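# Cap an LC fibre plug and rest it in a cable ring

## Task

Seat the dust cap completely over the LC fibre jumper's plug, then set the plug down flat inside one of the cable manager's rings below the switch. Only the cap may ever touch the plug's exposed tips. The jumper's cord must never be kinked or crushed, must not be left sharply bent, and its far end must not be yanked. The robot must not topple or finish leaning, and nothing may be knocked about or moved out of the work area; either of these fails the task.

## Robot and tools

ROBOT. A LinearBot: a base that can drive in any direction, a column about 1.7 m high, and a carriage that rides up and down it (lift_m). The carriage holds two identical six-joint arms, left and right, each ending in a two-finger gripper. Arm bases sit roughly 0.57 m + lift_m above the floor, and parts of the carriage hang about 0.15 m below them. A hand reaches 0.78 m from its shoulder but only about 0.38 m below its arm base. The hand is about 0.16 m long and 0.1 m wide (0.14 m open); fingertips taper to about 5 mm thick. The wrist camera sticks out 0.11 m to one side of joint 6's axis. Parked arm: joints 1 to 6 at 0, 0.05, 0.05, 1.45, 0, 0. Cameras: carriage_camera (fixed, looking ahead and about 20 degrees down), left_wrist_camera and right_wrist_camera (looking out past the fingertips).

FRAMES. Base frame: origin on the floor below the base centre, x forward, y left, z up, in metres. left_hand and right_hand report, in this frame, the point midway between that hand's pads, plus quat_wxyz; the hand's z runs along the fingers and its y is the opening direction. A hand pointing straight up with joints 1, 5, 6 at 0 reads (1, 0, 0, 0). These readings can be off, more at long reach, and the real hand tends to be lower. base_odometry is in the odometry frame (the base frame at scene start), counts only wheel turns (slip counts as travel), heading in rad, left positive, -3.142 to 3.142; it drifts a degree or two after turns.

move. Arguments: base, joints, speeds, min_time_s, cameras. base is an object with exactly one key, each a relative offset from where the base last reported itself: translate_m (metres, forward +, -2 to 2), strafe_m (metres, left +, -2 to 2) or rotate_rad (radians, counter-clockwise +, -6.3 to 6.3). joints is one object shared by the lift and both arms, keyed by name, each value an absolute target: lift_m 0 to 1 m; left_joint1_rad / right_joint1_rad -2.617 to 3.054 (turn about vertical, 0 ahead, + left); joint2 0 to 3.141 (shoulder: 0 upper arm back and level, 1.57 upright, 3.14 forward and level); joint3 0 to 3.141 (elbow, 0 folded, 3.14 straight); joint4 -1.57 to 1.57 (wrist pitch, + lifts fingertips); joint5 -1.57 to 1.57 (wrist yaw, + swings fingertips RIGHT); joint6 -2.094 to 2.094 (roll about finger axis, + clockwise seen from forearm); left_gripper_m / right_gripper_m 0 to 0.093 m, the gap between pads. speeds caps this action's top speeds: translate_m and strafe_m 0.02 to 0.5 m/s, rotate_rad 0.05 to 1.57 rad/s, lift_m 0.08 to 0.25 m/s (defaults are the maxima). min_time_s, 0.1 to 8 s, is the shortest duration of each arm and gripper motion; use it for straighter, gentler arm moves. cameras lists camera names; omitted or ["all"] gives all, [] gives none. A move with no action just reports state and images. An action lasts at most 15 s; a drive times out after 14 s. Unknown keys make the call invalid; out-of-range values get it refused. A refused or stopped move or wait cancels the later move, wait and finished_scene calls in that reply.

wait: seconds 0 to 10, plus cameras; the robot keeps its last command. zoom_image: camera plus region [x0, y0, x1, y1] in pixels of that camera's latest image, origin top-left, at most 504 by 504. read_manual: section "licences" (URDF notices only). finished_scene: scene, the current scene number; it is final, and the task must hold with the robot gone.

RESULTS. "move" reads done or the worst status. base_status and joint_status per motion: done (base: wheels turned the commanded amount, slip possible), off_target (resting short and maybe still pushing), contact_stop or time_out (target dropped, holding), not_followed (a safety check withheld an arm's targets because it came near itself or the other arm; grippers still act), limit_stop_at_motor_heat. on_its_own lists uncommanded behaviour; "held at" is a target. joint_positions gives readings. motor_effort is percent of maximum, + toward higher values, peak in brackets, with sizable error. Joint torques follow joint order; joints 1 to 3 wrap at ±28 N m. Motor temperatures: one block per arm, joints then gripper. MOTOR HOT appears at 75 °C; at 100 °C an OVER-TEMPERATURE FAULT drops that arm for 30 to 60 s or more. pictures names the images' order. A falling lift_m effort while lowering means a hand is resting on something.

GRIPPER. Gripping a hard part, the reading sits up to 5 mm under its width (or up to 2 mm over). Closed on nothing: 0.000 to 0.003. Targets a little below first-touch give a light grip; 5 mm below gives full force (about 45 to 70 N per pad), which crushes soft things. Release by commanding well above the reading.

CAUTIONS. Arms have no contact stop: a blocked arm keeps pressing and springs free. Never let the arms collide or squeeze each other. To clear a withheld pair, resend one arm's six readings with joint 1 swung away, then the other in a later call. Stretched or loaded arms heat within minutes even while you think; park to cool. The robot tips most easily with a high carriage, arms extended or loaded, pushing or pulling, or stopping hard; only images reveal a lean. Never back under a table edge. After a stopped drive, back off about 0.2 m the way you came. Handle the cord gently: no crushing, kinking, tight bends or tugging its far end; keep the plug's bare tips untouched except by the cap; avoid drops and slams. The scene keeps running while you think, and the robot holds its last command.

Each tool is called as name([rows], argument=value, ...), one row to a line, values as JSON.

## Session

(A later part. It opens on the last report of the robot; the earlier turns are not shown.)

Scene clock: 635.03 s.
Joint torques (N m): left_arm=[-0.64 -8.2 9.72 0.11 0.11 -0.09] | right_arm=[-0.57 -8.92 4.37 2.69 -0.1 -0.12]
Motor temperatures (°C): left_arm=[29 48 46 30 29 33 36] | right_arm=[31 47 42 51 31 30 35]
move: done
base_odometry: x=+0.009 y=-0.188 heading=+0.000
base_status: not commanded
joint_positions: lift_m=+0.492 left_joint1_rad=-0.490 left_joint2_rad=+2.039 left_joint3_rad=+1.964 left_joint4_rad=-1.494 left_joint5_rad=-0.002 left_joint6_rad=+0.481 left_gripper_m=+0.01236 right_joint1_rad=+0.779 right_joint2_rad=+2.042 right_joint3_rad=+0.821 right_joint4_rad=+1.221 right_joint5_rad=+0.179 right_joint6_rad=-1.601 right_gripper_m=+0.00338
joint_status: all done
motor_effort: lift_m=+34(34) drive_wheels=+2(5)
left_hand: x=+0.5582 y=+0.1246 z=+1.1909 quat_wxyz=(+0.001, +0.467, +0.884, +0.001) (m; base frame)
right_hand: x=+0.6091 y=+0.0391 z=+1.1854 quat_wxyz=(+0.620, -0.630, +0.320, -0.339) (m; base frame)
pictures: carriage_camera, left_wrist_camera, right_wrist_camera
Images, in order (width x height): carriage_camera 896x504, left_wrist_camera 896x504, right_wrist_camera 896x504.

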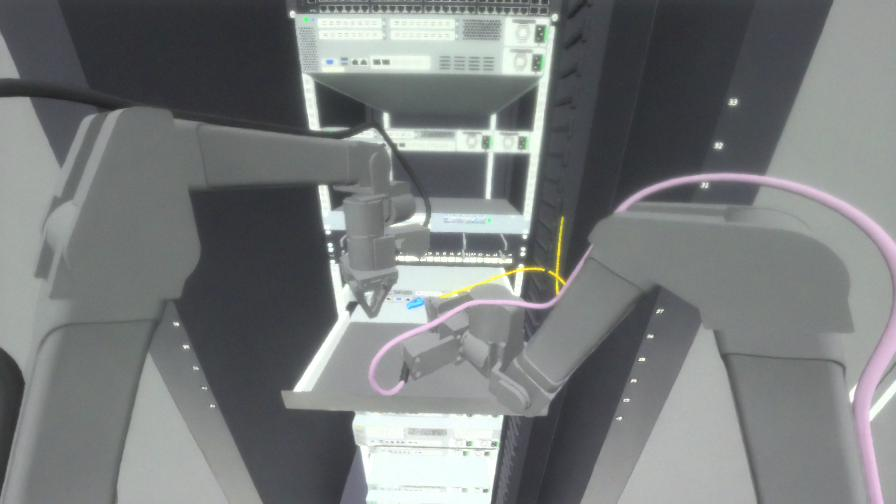

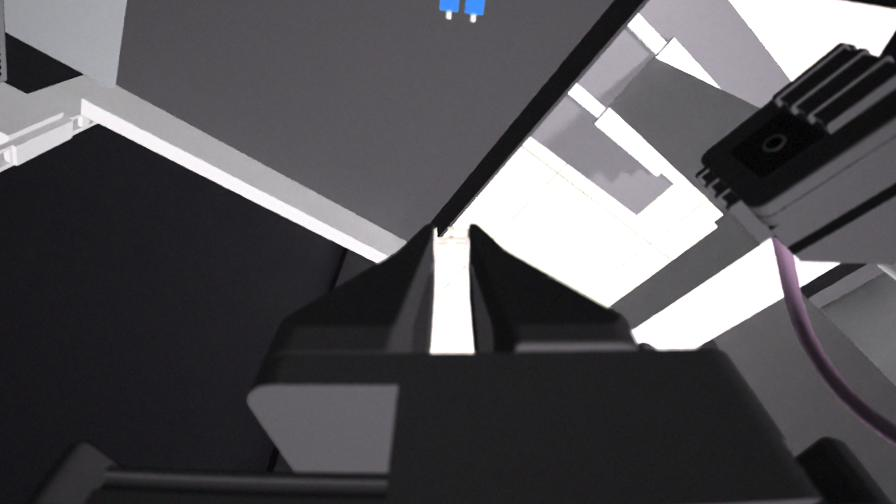

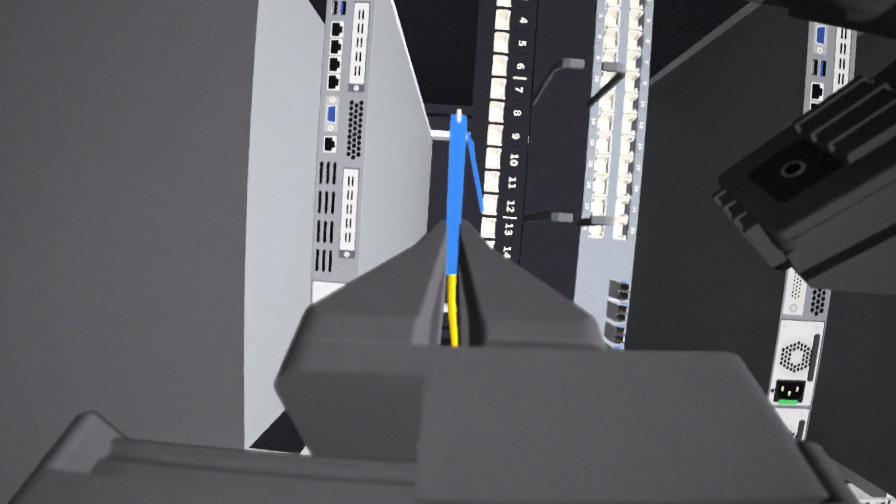

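move(joints={"right_joint1_rad": 0.774, "right_joint2_rad": 2.113, "right_joint3_rad": 0.80, "right_joint4_rad": 1.287, "right_joint5_rad": 0.17, "right_joint6_rad": -1.611, "lift_m": 0.508}, min_time_s=2, cameras=[])

move(joints={"left_joint1_rad": -0.523, "left_joint2_rad": 2.123, "left_joint3_rad": 2.034, "left_joint4_rad": -1.474, "left_joint5_rad": 0, "left_joint6_rad": 0.445}, min_time_s=3)

zoom_image(camera="left_wrist_camera", region=[340, 80, 580, 320])

zoom_image(camera="right_wrist_camera", region=[340, 0, 580, 240])

Scene clock: 657.10 s.
Joint torques (N m): left_arm=[-0.62 -8.99 8.94 0.14 0.11 -0.09] | right_arm=[-0.47 -9.06 4.03 2.74 -0.1 -0.11]
Motor temperatures (°C): left_arm=[29 50 49 30 29 33 36] | right_arm=[31 46 42 52 31 30 35]
move: done
base_odometry: x=+0.009 y=-0.188 heading=+0.000
base_status: not commanded
joint_positions: lift_m=+0.508 left_joint1_rad=-0.490 left_joint2_rad=+2.048 left_joint3_rad=+1.973 left_joint4_rad=-1.499 left_joint5_rad=-0.002 left_joint6_rad=+0.481 left_gripper_m=+0.01236 right_joint1_rad=+0.779 right_joint2_rad=+2.097 right_joint3_rad=+0.811 right_joint4_rad=+1.284 right_joint5_rad=+0.179 right_joint6_rad=-1.602 right_gripper_m=+0.00338
joint_status: all done
motor_effort: lift_m=+35(42) drive_wheels=+3(6)
left_hand: x=+0.5590 y=+0.1241 z=+1.2058 quat_wxyz=(-0.001, +0.466, +0.885, +0.001) (m; base frame)
right_hand: x=+0.6085 y=+0.0380 z=+1.1852 quat_wxyz=(+0.620, -0.631, +0.320, -0.340) (m; base frame)
pictures: none
No camera images: "cameras" was empty.

Scene clock: 660.40 s.
Joint torques (N m): left_arm=[-0.64 -8.68 9.69 0.33 0.1 -0.09] | right_arm=[-0.47 -9.06 4.05 2.69 -0.1 -0.11]
Motor temperatures (°C): left_arm=[29 50 49 30 29 33 36] | right_arm=[31 46 41 52 31 30 35]
move: done
base_odometry: x=+0.009 y=-0.188 heading=+0.000
base_status: not commanded
joint_positions: lift_m=+0.508 left_joint1_rad=-0.514 left_joint2_rad=+2.108 left_joint3_rad=+2.001 left_joint4_rad=-1.488 left_joint5_rad=-0.002 left_joint6_rad=+0.456 left_gripper_m=+0.01236 right_joint1_rad=+0.779 right_joint2_rad=+2.097 right_joint3_rad=+0.811 right_joint4_rad=+1.286 right_joint5_rad=+0.179 right_joint6_rad=-1.602 right_gripper_m=+0.00338
joint_status: all done
motor_effort: lift_m=+35(35) drive_wheels=-2(5)
left_hand: x=+0.5630 y=+0.1107 z=+1.1900 quat_wxyz=(-0.012, +0.466, +0.885, +0.001) (m; base frame)
right_hand: x=+0.6085 y=+0.0379 z=+1.1855 quat_wxyz=(+0.620, -0.631, +0.320, -0.340) (m; base frame)
pictures: carriage_camera, left_wrist_camera, right_wrist_camera
Images, in order (width x height): carriage_camera 896x504, left_wrist_camera 896x504, right_wrist_camera 896x504.

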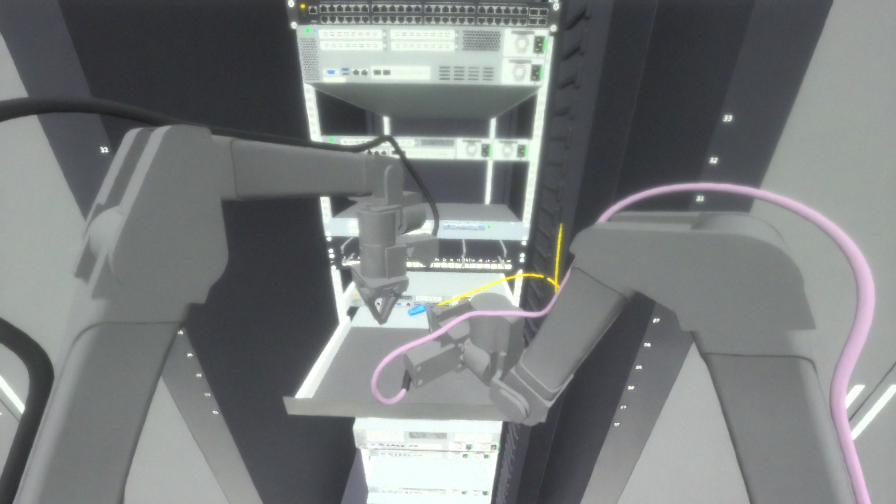

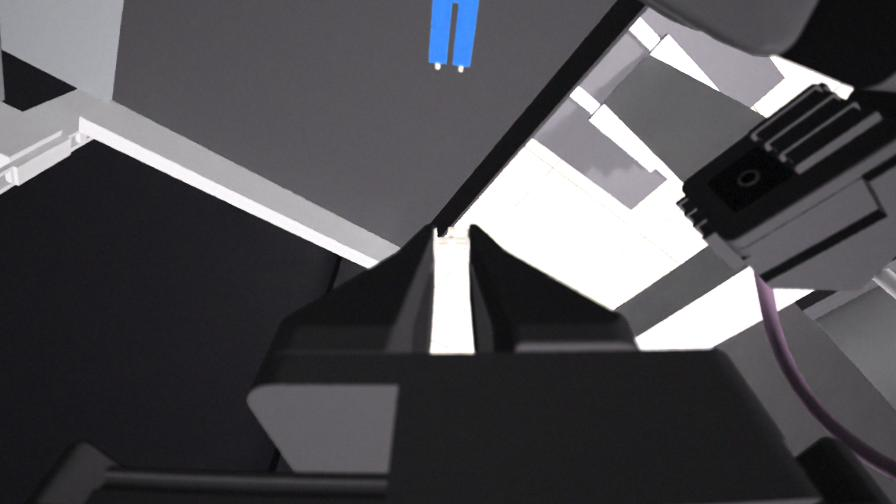

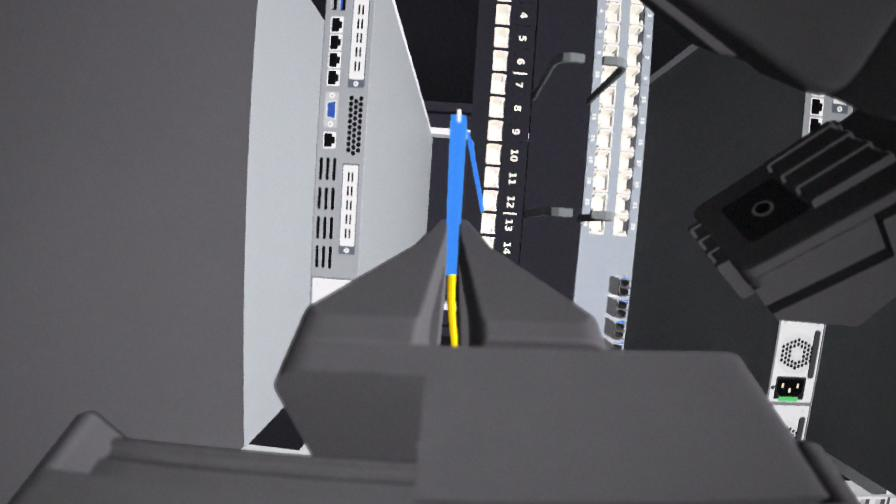

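Scaled by 2.100 from the camera's 896x504 image, which has a finer 1280x720 frame.

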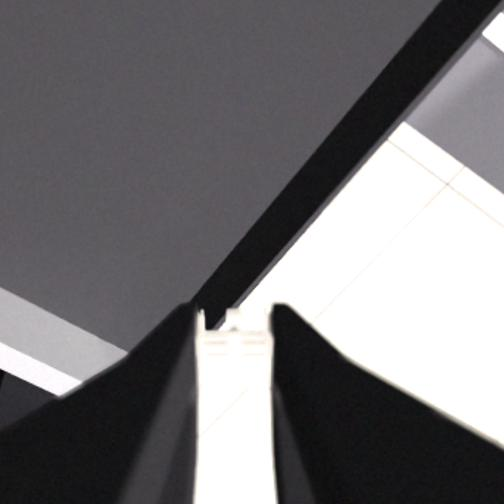

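Scaled by 2.100 from the camera's 896x504 image, which has a finer 1280x720 frame.

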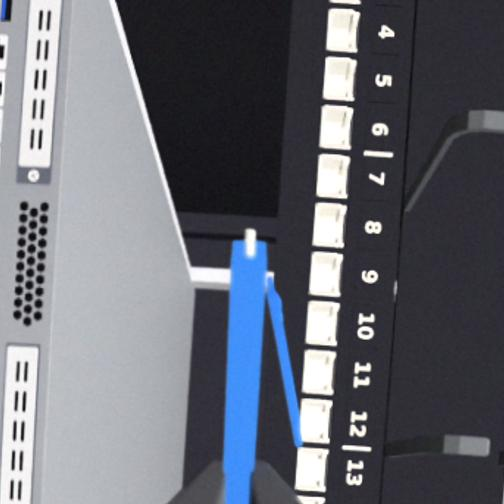

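zoom_image(camera="left_wrist_camera", region=[380, 0, 530, 90])

zoom_image(camera="left_wrist_camera", region=[410, 210, 490, 260])

Scaled by 3.360 from the camera's 896x504 image, which has a finer 1280x720 frame.

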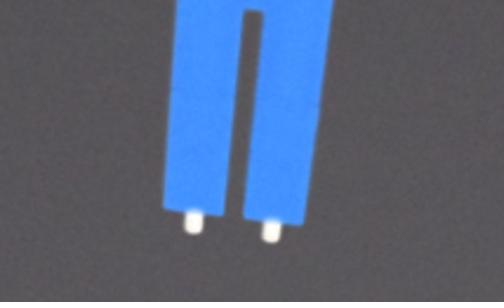

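Scaled by 6.300 from the camera's 896x504 image, which has a finer 1280x720 frame.

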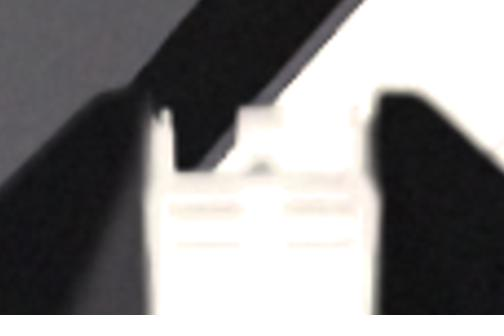

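move(joints={"left_joint1_rad": -0.529, "left_joint2_rad": 2.171, "left_joint3_rad": 2.110, "left_joint4_rad": -1.479, "left_joint5_rad": 0, "left_joint6_rad": 0.58}, min_time_s=3)

zoom_image(camera="left_wrist_camera", region=[340, 80, 580, 320])

zoom_image(camera="right_wrist_camera", region=[340, 0, 580, 240])

Scene clock: 690.93 s.
Joint torques (N m): left_arm=[-0.62 -8.99 9.72 0.32 0.11 0.11] | right_arm=[-0.49 -9.03 4.07 2.69 -0.1 -0.11]
Motor temperatures (°C): left_arm=[29 51 49 30 29 33 36] | right_arm=[31 47 41 54 31 30 36]
move: done
base_odometry: x=+0.009 y=-0.188 heading=+0.000
base_status: not commanded
joint_positions: lift_m=+0.508 left_joint1_rad=-0.521 left_joint2_rad=+2.155 left_joint3_rad=+2.077 left_joint4_rad=-1.486 left_joint5_rad=-0.002 left_joint6_rad=+0.569 left_gripper_m=+0.01236 right_joint1_rad=+0.779 right_joint2_rad=+2.097 right_joint3_rad=+0.810 right_joint4_rad=+1.286 right_joint5_rad=+0.179 right_joint6_rad=-1.602 right_gripper_m=+0.00338
joint_status: all done
motor_effort: lift_m=+35(35) drive_wheels=+2(5)
left_hand: x=+0.5766 y=+0.1002 z=+1.1904 quat_wxyz=(+0.003, +0.518, +0.855, +0.001) (m; base frame)
right_hand: x=+0.6084 y=+0.0379 z=+1.1855 quat_wxyz=(+0.620, -0.630, +0.320, -0.340) (m; base frame)
pictures: carriage_camera, left_wrist_camera, right_wrist_camera
Images, in order (width x height): carriage_camera 896x504, left_wrist_camera 896x504, right_wrist_camera 896x504.

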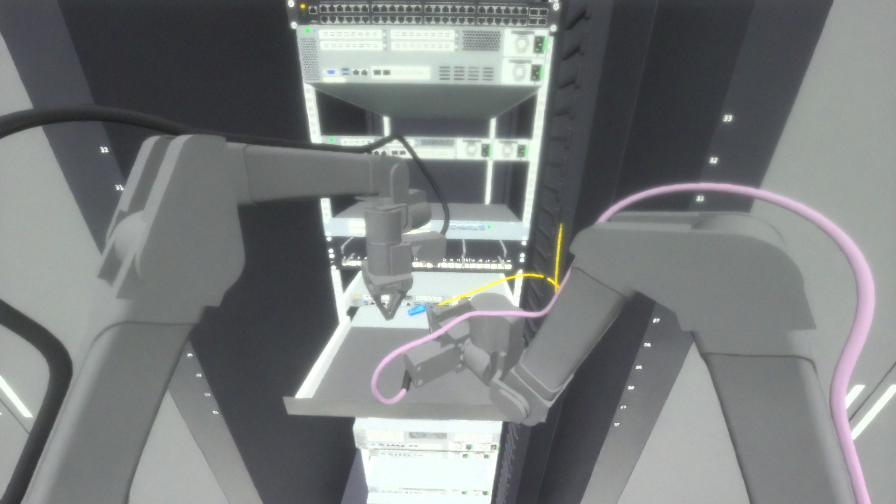

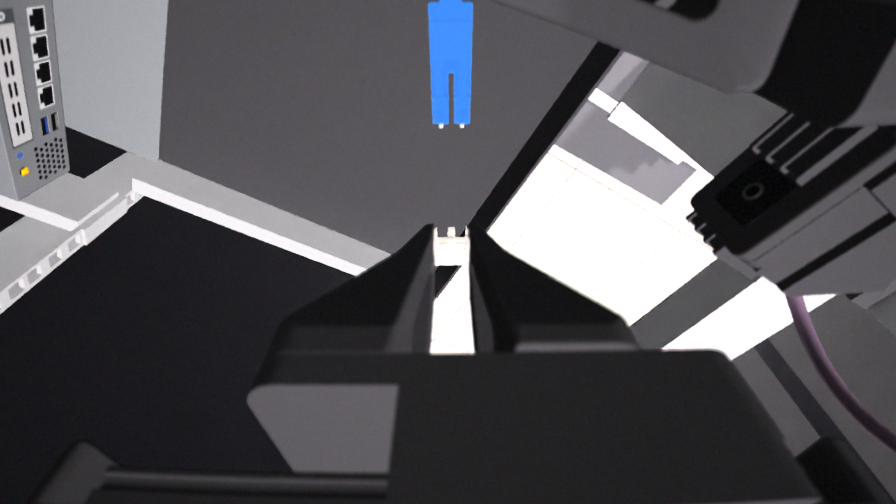

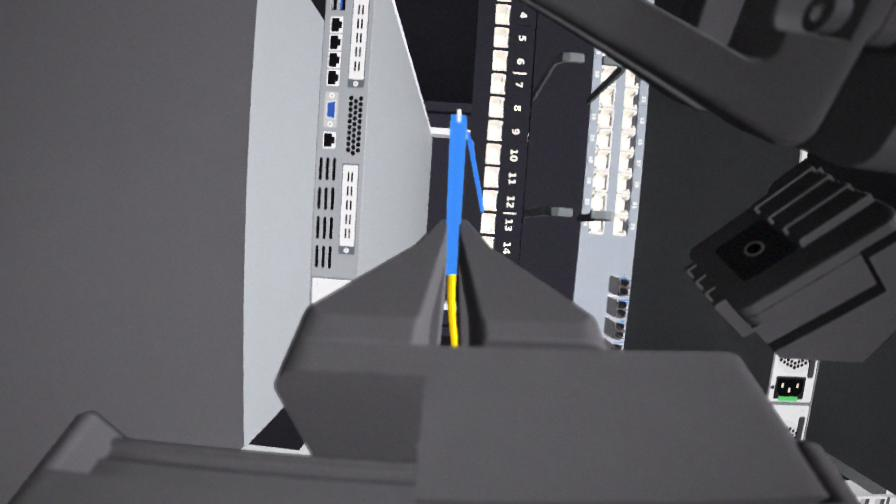

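Scaled by 2.100 from the camera's 896x504 image, which has a finer 1280x720 frame.

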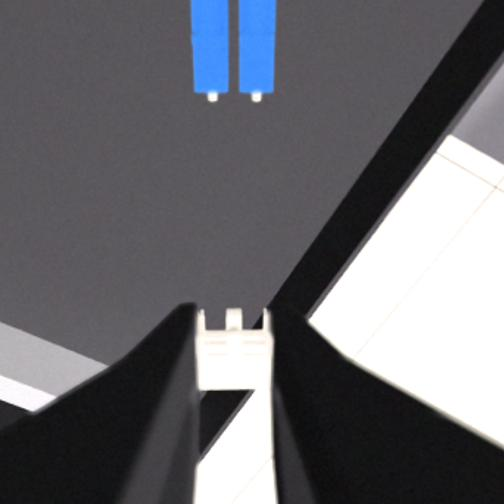

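Scaled by 2.100 from the camera's 896x504 image, which has a finer 1280x720 frame.

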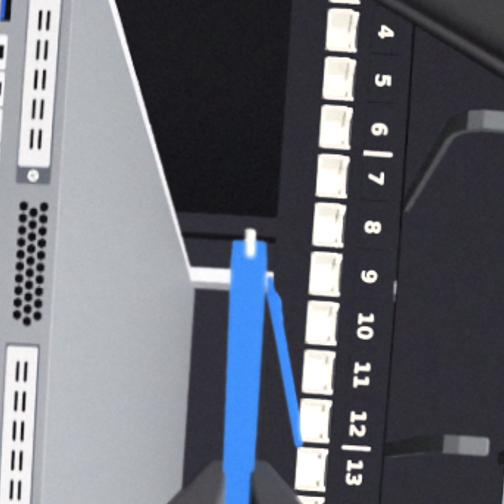

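move(joints={"left_joint1_rad": -0.550, "left_joint2_rad": 2.262, "left_joint3_rad": 2.259, "left_joint4_rad": -1.558, "left_joint5_rad": 0, "left_joint6_rad": 0.536}, min_time_s=3)

zoom_image(camera="left_wrist_camera", region=[340, 80, 580, 320])

zoom_image(camera="right_wrist_camera", region=[340, 0, 580, 240])

Scene clock: 704.23 s.
Joint torques (N m): left_arm=[-0.64 -9.54 9.63 0.11 0.1 -0.1] | right_arm=[-0.49 -9.05 4.08 2.69 -0.11 -0.11]
Motor temperatures (°C): left_arm=[29 51 51 30 29 33 36] | right_arm=[31 47 41 55 31 30 36]
move: done
base_odometry: x=+0.009 y=-0.188 heading=+0.000
base_status: not commanded
joint_positions: lift_m=+0.508 left_joint1_rad=-0.542 left_joint2_rad=+2.246 left_joint3_rad=+2.226 left_joint4_rad=-1.544 left_joint5_rad=-0.002 left_joint6_rad=+0.547 left_gripper_m=+0.01236 right_joint1_rad=+0.779 right_joint2_rad=+2.097 right_joint3_rad=+0.810 right_joint4_rad=+1.286 right_joint5_rad=+0.179 right_joint6_rad=-1.602 right_gripper_m=+0.00338
joint_status: all done
joint sent to its limit — left_joint4_rad, lower limit.
motor_effort: lift_m=+35(35) drive_wheels=+1(6)
left_hand: x=+0.5863 y=+0.0841 z=+1.1908 quat_wxyz=(+0.003, +0.518, +0.856, +0.001) (m; base frame)
right_hand: x=+0.6084 y=+0.0379 z=+1.1855 quat_wxyz=(+0.620, -0.630, +0.320, -0.340) (m; base frame)
pictures: carriage_camera, left_wrist_camera, right_wrist_camera
Images, in order (width x height): carriage_camera 896x504, left_wrist_camera 896x504, right_wrist_camera 896x504.

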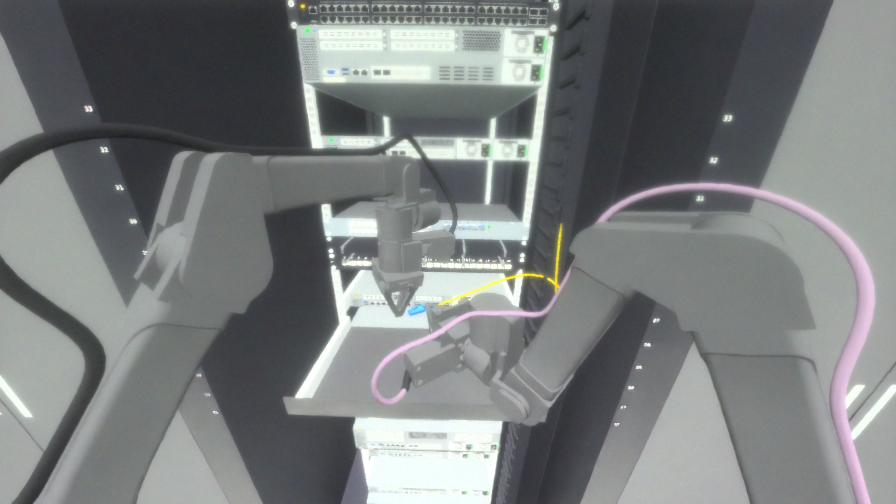

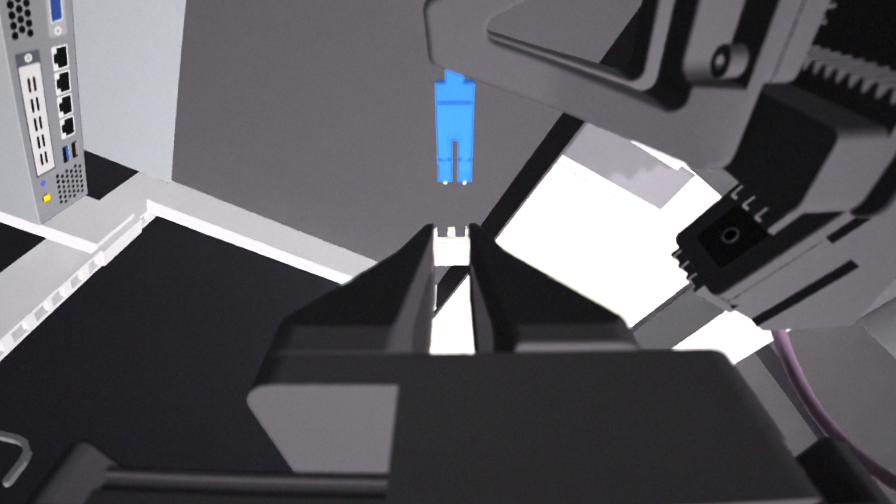

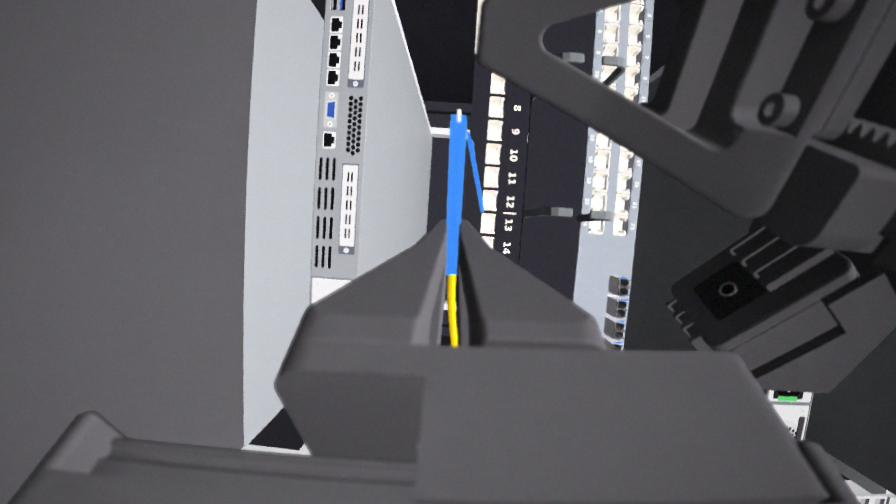

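Scaled by 2.100 from the camera's 896x504 image, which has a finer 1280x720 frame.

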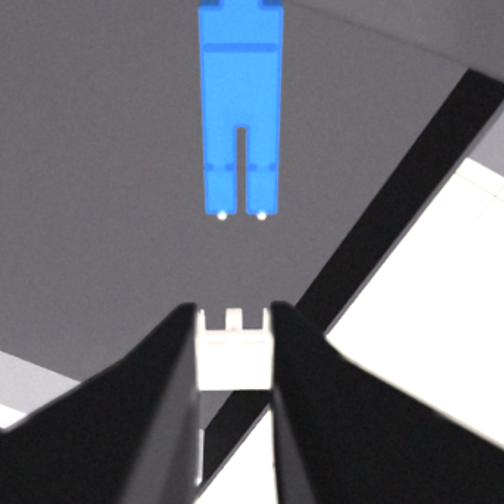

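Scaled by 2.100 from the camera's 896x504 image, which has a finer 1280x720 frame.

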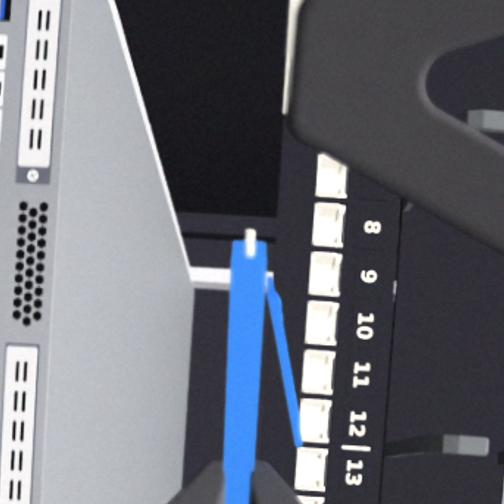

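move(joints={"left_joint1_rad": -0.550, "left_joint2_rad": 2.212, "left_joint3_rad": 2.116, "left_joint4_rad": -1.464, "left_joint5_rad": 0, "left_joint6_rad": 0.536, "right_joint1_rad": 0.774, "right_joint2_rad": 2.168, "right_joint3_rad": 0.79, "right_joint4_rad": 1.352, "right_joint5_rad": 0.17, "right_joint6_rad": -1.611, "lift_m": 0.523}, min_time_s=2)

zoom_image(camera="left_wrist_camera", region=[340, 80, 580, 320])

zoom_image(camera="right_wrist_camera", region=[340, 0, 580, 240])

Scene clock: 723.83 s.
Joint torques (N m): left_arm=[-0.64 -14.46 5.53 0.31 0.11 -0.08] | right_arm=[-0.46 -9.14 3.69 2.71 -0.1 -0.11]
Motor temperatures (°C): left_arm=[29 53 50 30 29 33 36] | right_arm=[31 47 40 55 31 30 36]
move: done
base_odometry: x=+0.009 y=-0.188 heading=+0.000
base_status: not commanded
joint_positions: lift_m=+0.523 left_joint1_rad=-0.542 left_joint2_rad=+2.255 left_joint3_rad=+2.130 left_joint4_rad=-1.478 left_joint5_rad=-0.002 left_joint6_rad=+0.546 left_gripper_m=+0.01236 right_joint1_rad=+0.778 right_joint2_rad=+2.152 right_joint3_rad=+0.801 right_joint4_rad=+1.349 right_joint5_rad=+0.179 right_joint6_rad=-1.603 right_gripper_m=+0.00338
joint_status: all done
motor_effort: lift_m=+35(43) drive_wheels=+1(5)
left_hand: x=+0.5836 y=+0.0858 z=+1.1783 quat_wxyz=(-0.016, +0.517, +0.856, +0.001) (m; base frame)
right_hand: x=+0.6071 y=+0.0363 z=+1.1847 quat_wxyz=(+0.619, -0.631, +0.320, -0.340) (m; base frame)
pictures: carriage_camera, left_wrist_camera, right_wrist_camera
Images, in order (width x height): carriage_camera 896x504, left_wrist_camera 896x504, right_wrist_camera 896x504.

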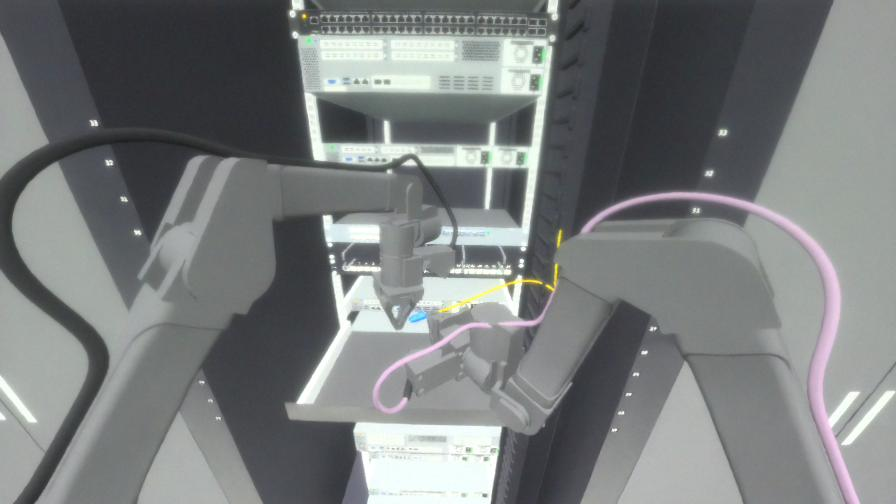

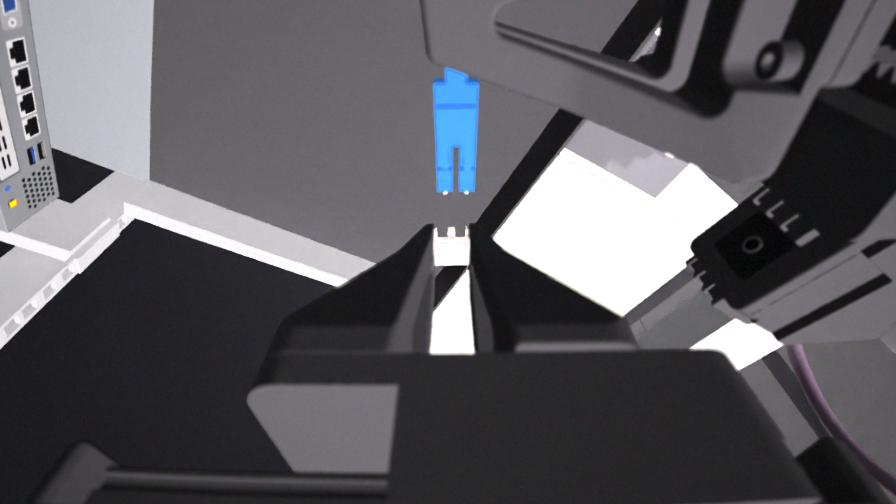

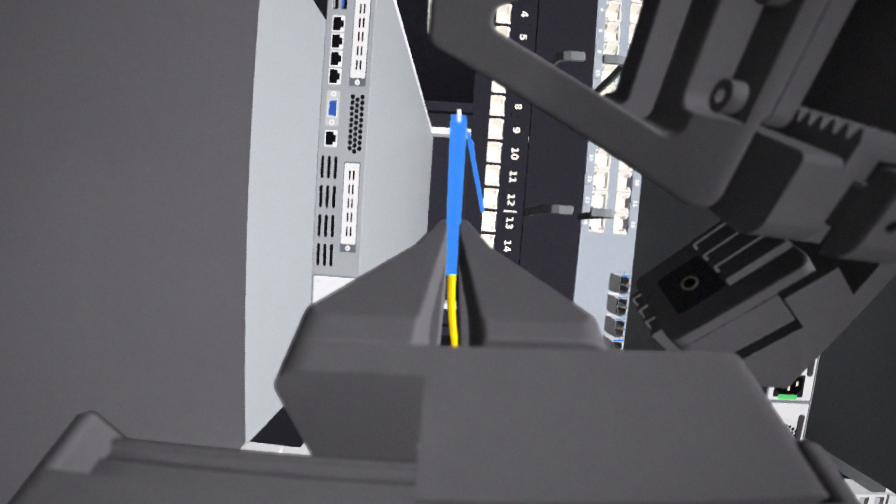

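Scaled by 2.100 from the camera's 896x504 image, which has a finer 1280x720 frame.

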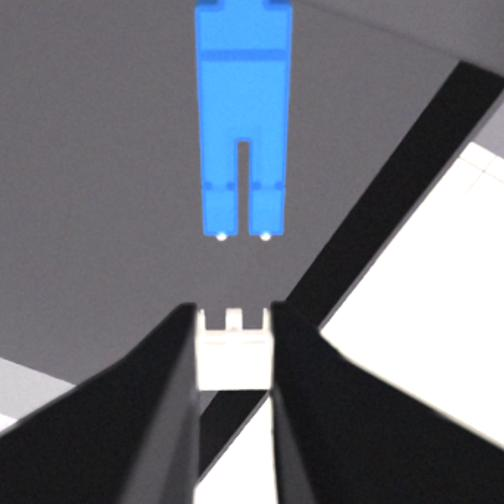

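Scaled by 2.100 from the camera's 896x504 image, which has a finer 1280x720 frame.

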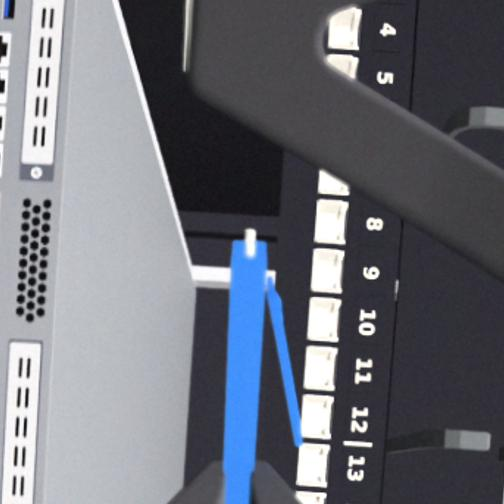

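move(joints={"left_joint1_rad": -0.562, "left_joint2_rad": 2.283, "left_joint3_rad": 2.231, "left_joint4_rad": -1.513, "left_joint5_rad": 0, "left_joint6_rad": 0.525}, min_time_s=2.5)

zoom_image(camera="left_wrist_camera", region=[340, 80, 580, 320])

zoom_image(camera="right_wrist_camera", region=[340, 0, 580, 240])

Scene clock: 737.33 s.
Joint torques (N m): left_arm=[-0.61 -9.68 9.7 0.1 0.11 -0.08] | right_arm=[-0.47 -9.16 3.75 2.69 -0.1 -0.11]
Motor temperatures (°C): left_arm=[29 55 49 30 29 33 36] | right_arm=[31 48 40 55 31 30 36]
move: done
base_odometry: x=+0.009 y=-0.188 heading=+0.000
base_status: not commanded
joint_positions: lift_m=+0.523 left_joint1_rad=-0.554 left_joint2_rad=+2.267 left_joint3_rad=+2.198 left_joint4_rad=-1.500 left_joint5_rad=-0.002 left_joint6_rad=+0.536 left_gripper_m=+0.01236 right_joint1_rad=+0.778 right_joint2_rad=+2.152 right_joint3_rad=+0.800 right_joint4_rad=+1.351 right_joint5_rad=+0.179 right_joint6_rad=-1.603 right_gripper_m=+0.00338
joint_status: all done
motor_effort: lift_m=+35(36) drive_wheels=+0(5)
left_hand: x=+0.5883 y=+0.0767 z=+1.1903 quat_wxyz=(+0.001, +0.518, +0.855, +0.001) (m; base frame)
right_hand: x=+0.6070 y=+0.0362 z=+1.1849 quat_wxyz=(+0.620, -0.631, +0.320, -0.340) (m; base frame)
pictures: carriage_camera, left_wrist_camera, right_wrist_camera
Images, in order (width x height): carriage_camera 896x504, left_wrist_camera 896x504, right_wrist_camera 896x504.

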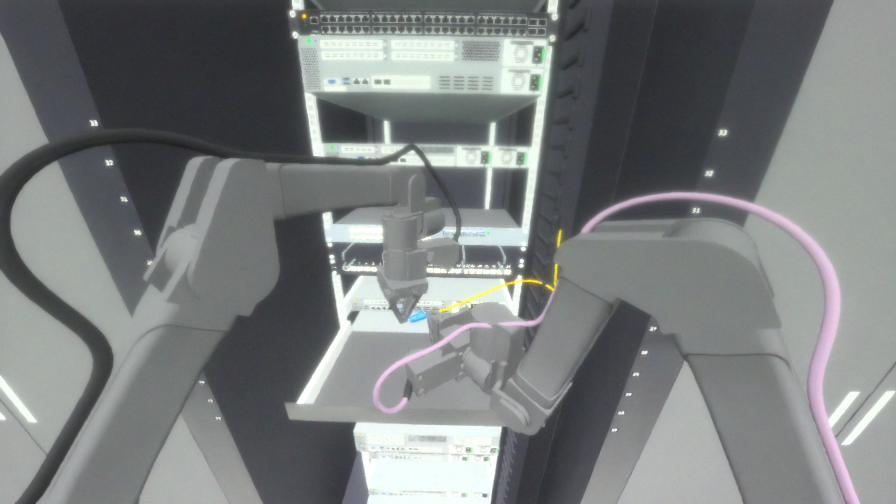

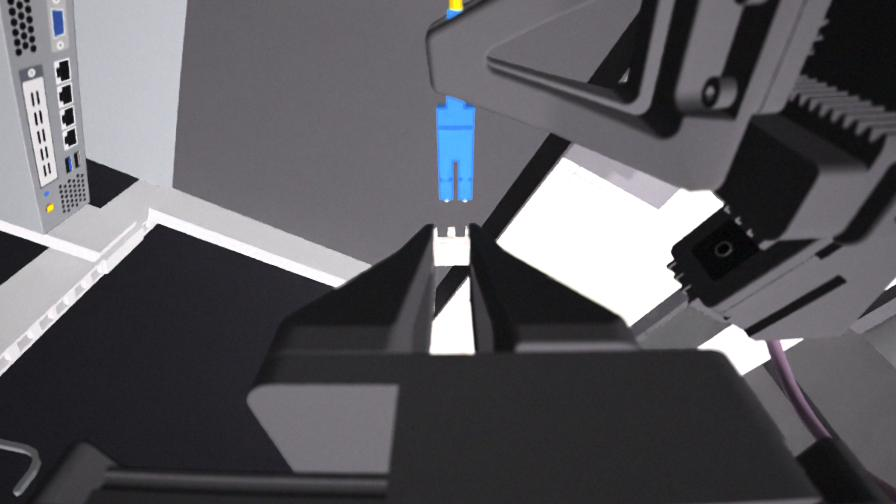

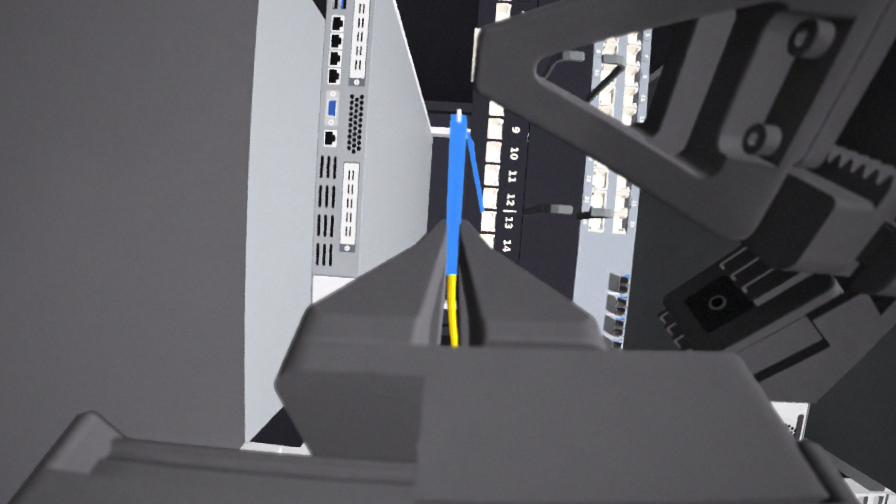

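Scaled by 2.100 from the camera's 896x504 image, which has a finer 1280x720 frame.

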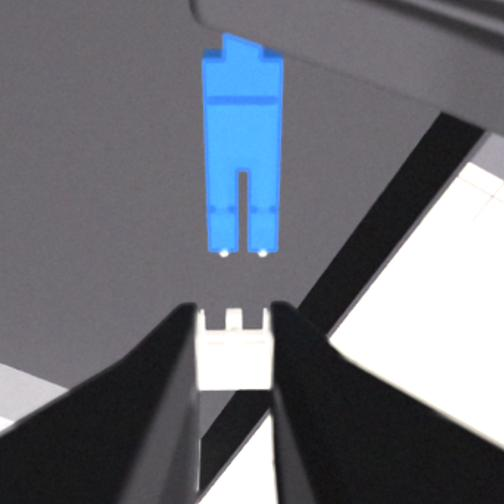

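Scaled by 2.100 from the camera's 896x504 image, which has a finer 1280x720 frame.

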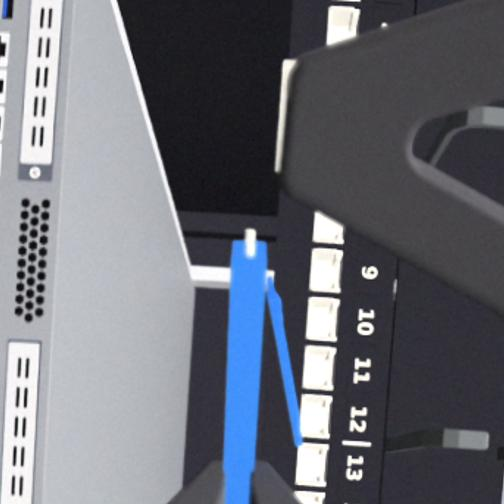

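move(joints={"left_joint1_rad": -0.567, "left_joint2_rad": 2.279, "left_joint3_rad": 2.153, "left_joint4_rad": -1.460, "left_joint5_rad": 0, "left_joint6_rad": 0.523}, min_time_s=2.5)

zoom_image(camera="left_wrist_camera", region=[340, 80, 580, 320])

zoom_image(camera="right_wrist_camera", region=[340, 0, 580, 240])

Scene clock: 760.73 s.
Joint torques (N m): left_arm=[-0.69 -10.03 5.6 0.39 0.11 -0.09] | right_arm=[-0.47 -9.16 3.73 2.69 -0.1 -0.11]
Motor temperatures (°C): left_arm=[29 54 49 30 29 33 36] | right_arm=[31 48 40 56 31 30 36]
move: done
base_odometry: x=+0.009 y=-0.188 heading=+0.000
base_status: not commanded
joint_positions: lift_m=+0.523 left_joint1_rad=-0.558 left_joint2_rad=+2.267 left_joint3_rad=+2.167 left_joint4_rad=-1.474 left_joint5_rad=-0.002 left_joint6_rad=+0.534 left_gripper_m=+0.01236 right_joint1_rad=+0.778 right_joint2_rad=+2.152 right_joint3_rad=+0.800 right_joint4_rad=+1.351 right_joint5_rad=+0.179 right_joint6_rad=-1.603 right_gripper_m=+0.00338
joint_status: all done
motor_effort: lift_m=+35(35) drive_wheels=+0(5)
left_hand: x=+0.5873 y=+0.0751 z=+1.1825 quat_wxyz=(-0.001, +0.519, +0.855, +0.001) (m; base frame)
right_hand: x=+0.6070 y=+0.0362 z=+1.1850 quat_wxyz=(+0.620, -0.631, +0.320, -0.340) (m; base frame)
pictures: carriage_camera, left_wrist_camera, right_wrist_camera
Images, in order (width x height): carriage_camera 896x504, left_wrist_camera 896x504, right_wrist_camera 896x504.

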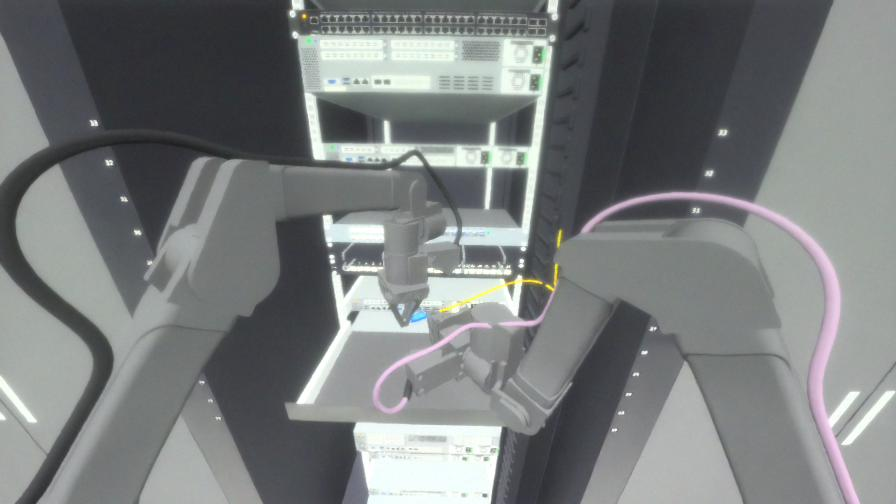

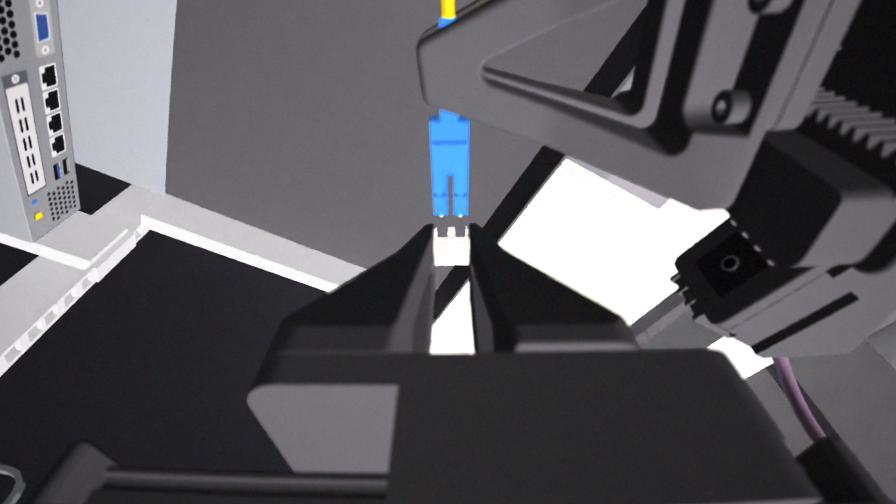

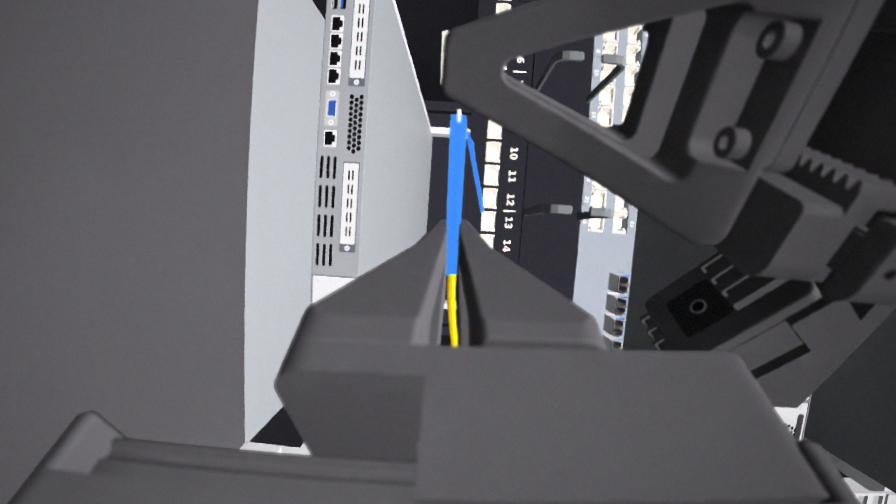

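Scaled by 2.100 from the camera's 896x504 image, which has a finer 1280x720 frame.

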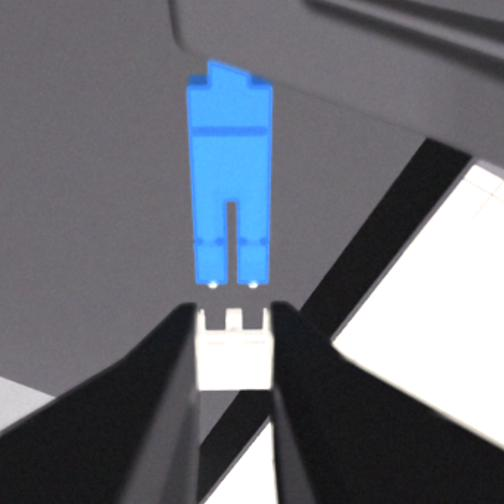

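Scaled by 2.100 from the camera's 896x504 image, which has a finer 1280x720 frame.

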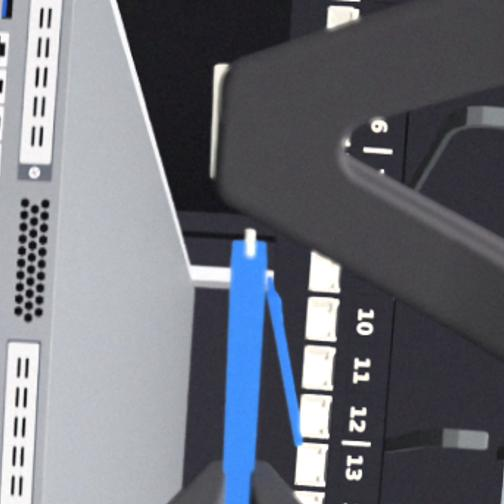

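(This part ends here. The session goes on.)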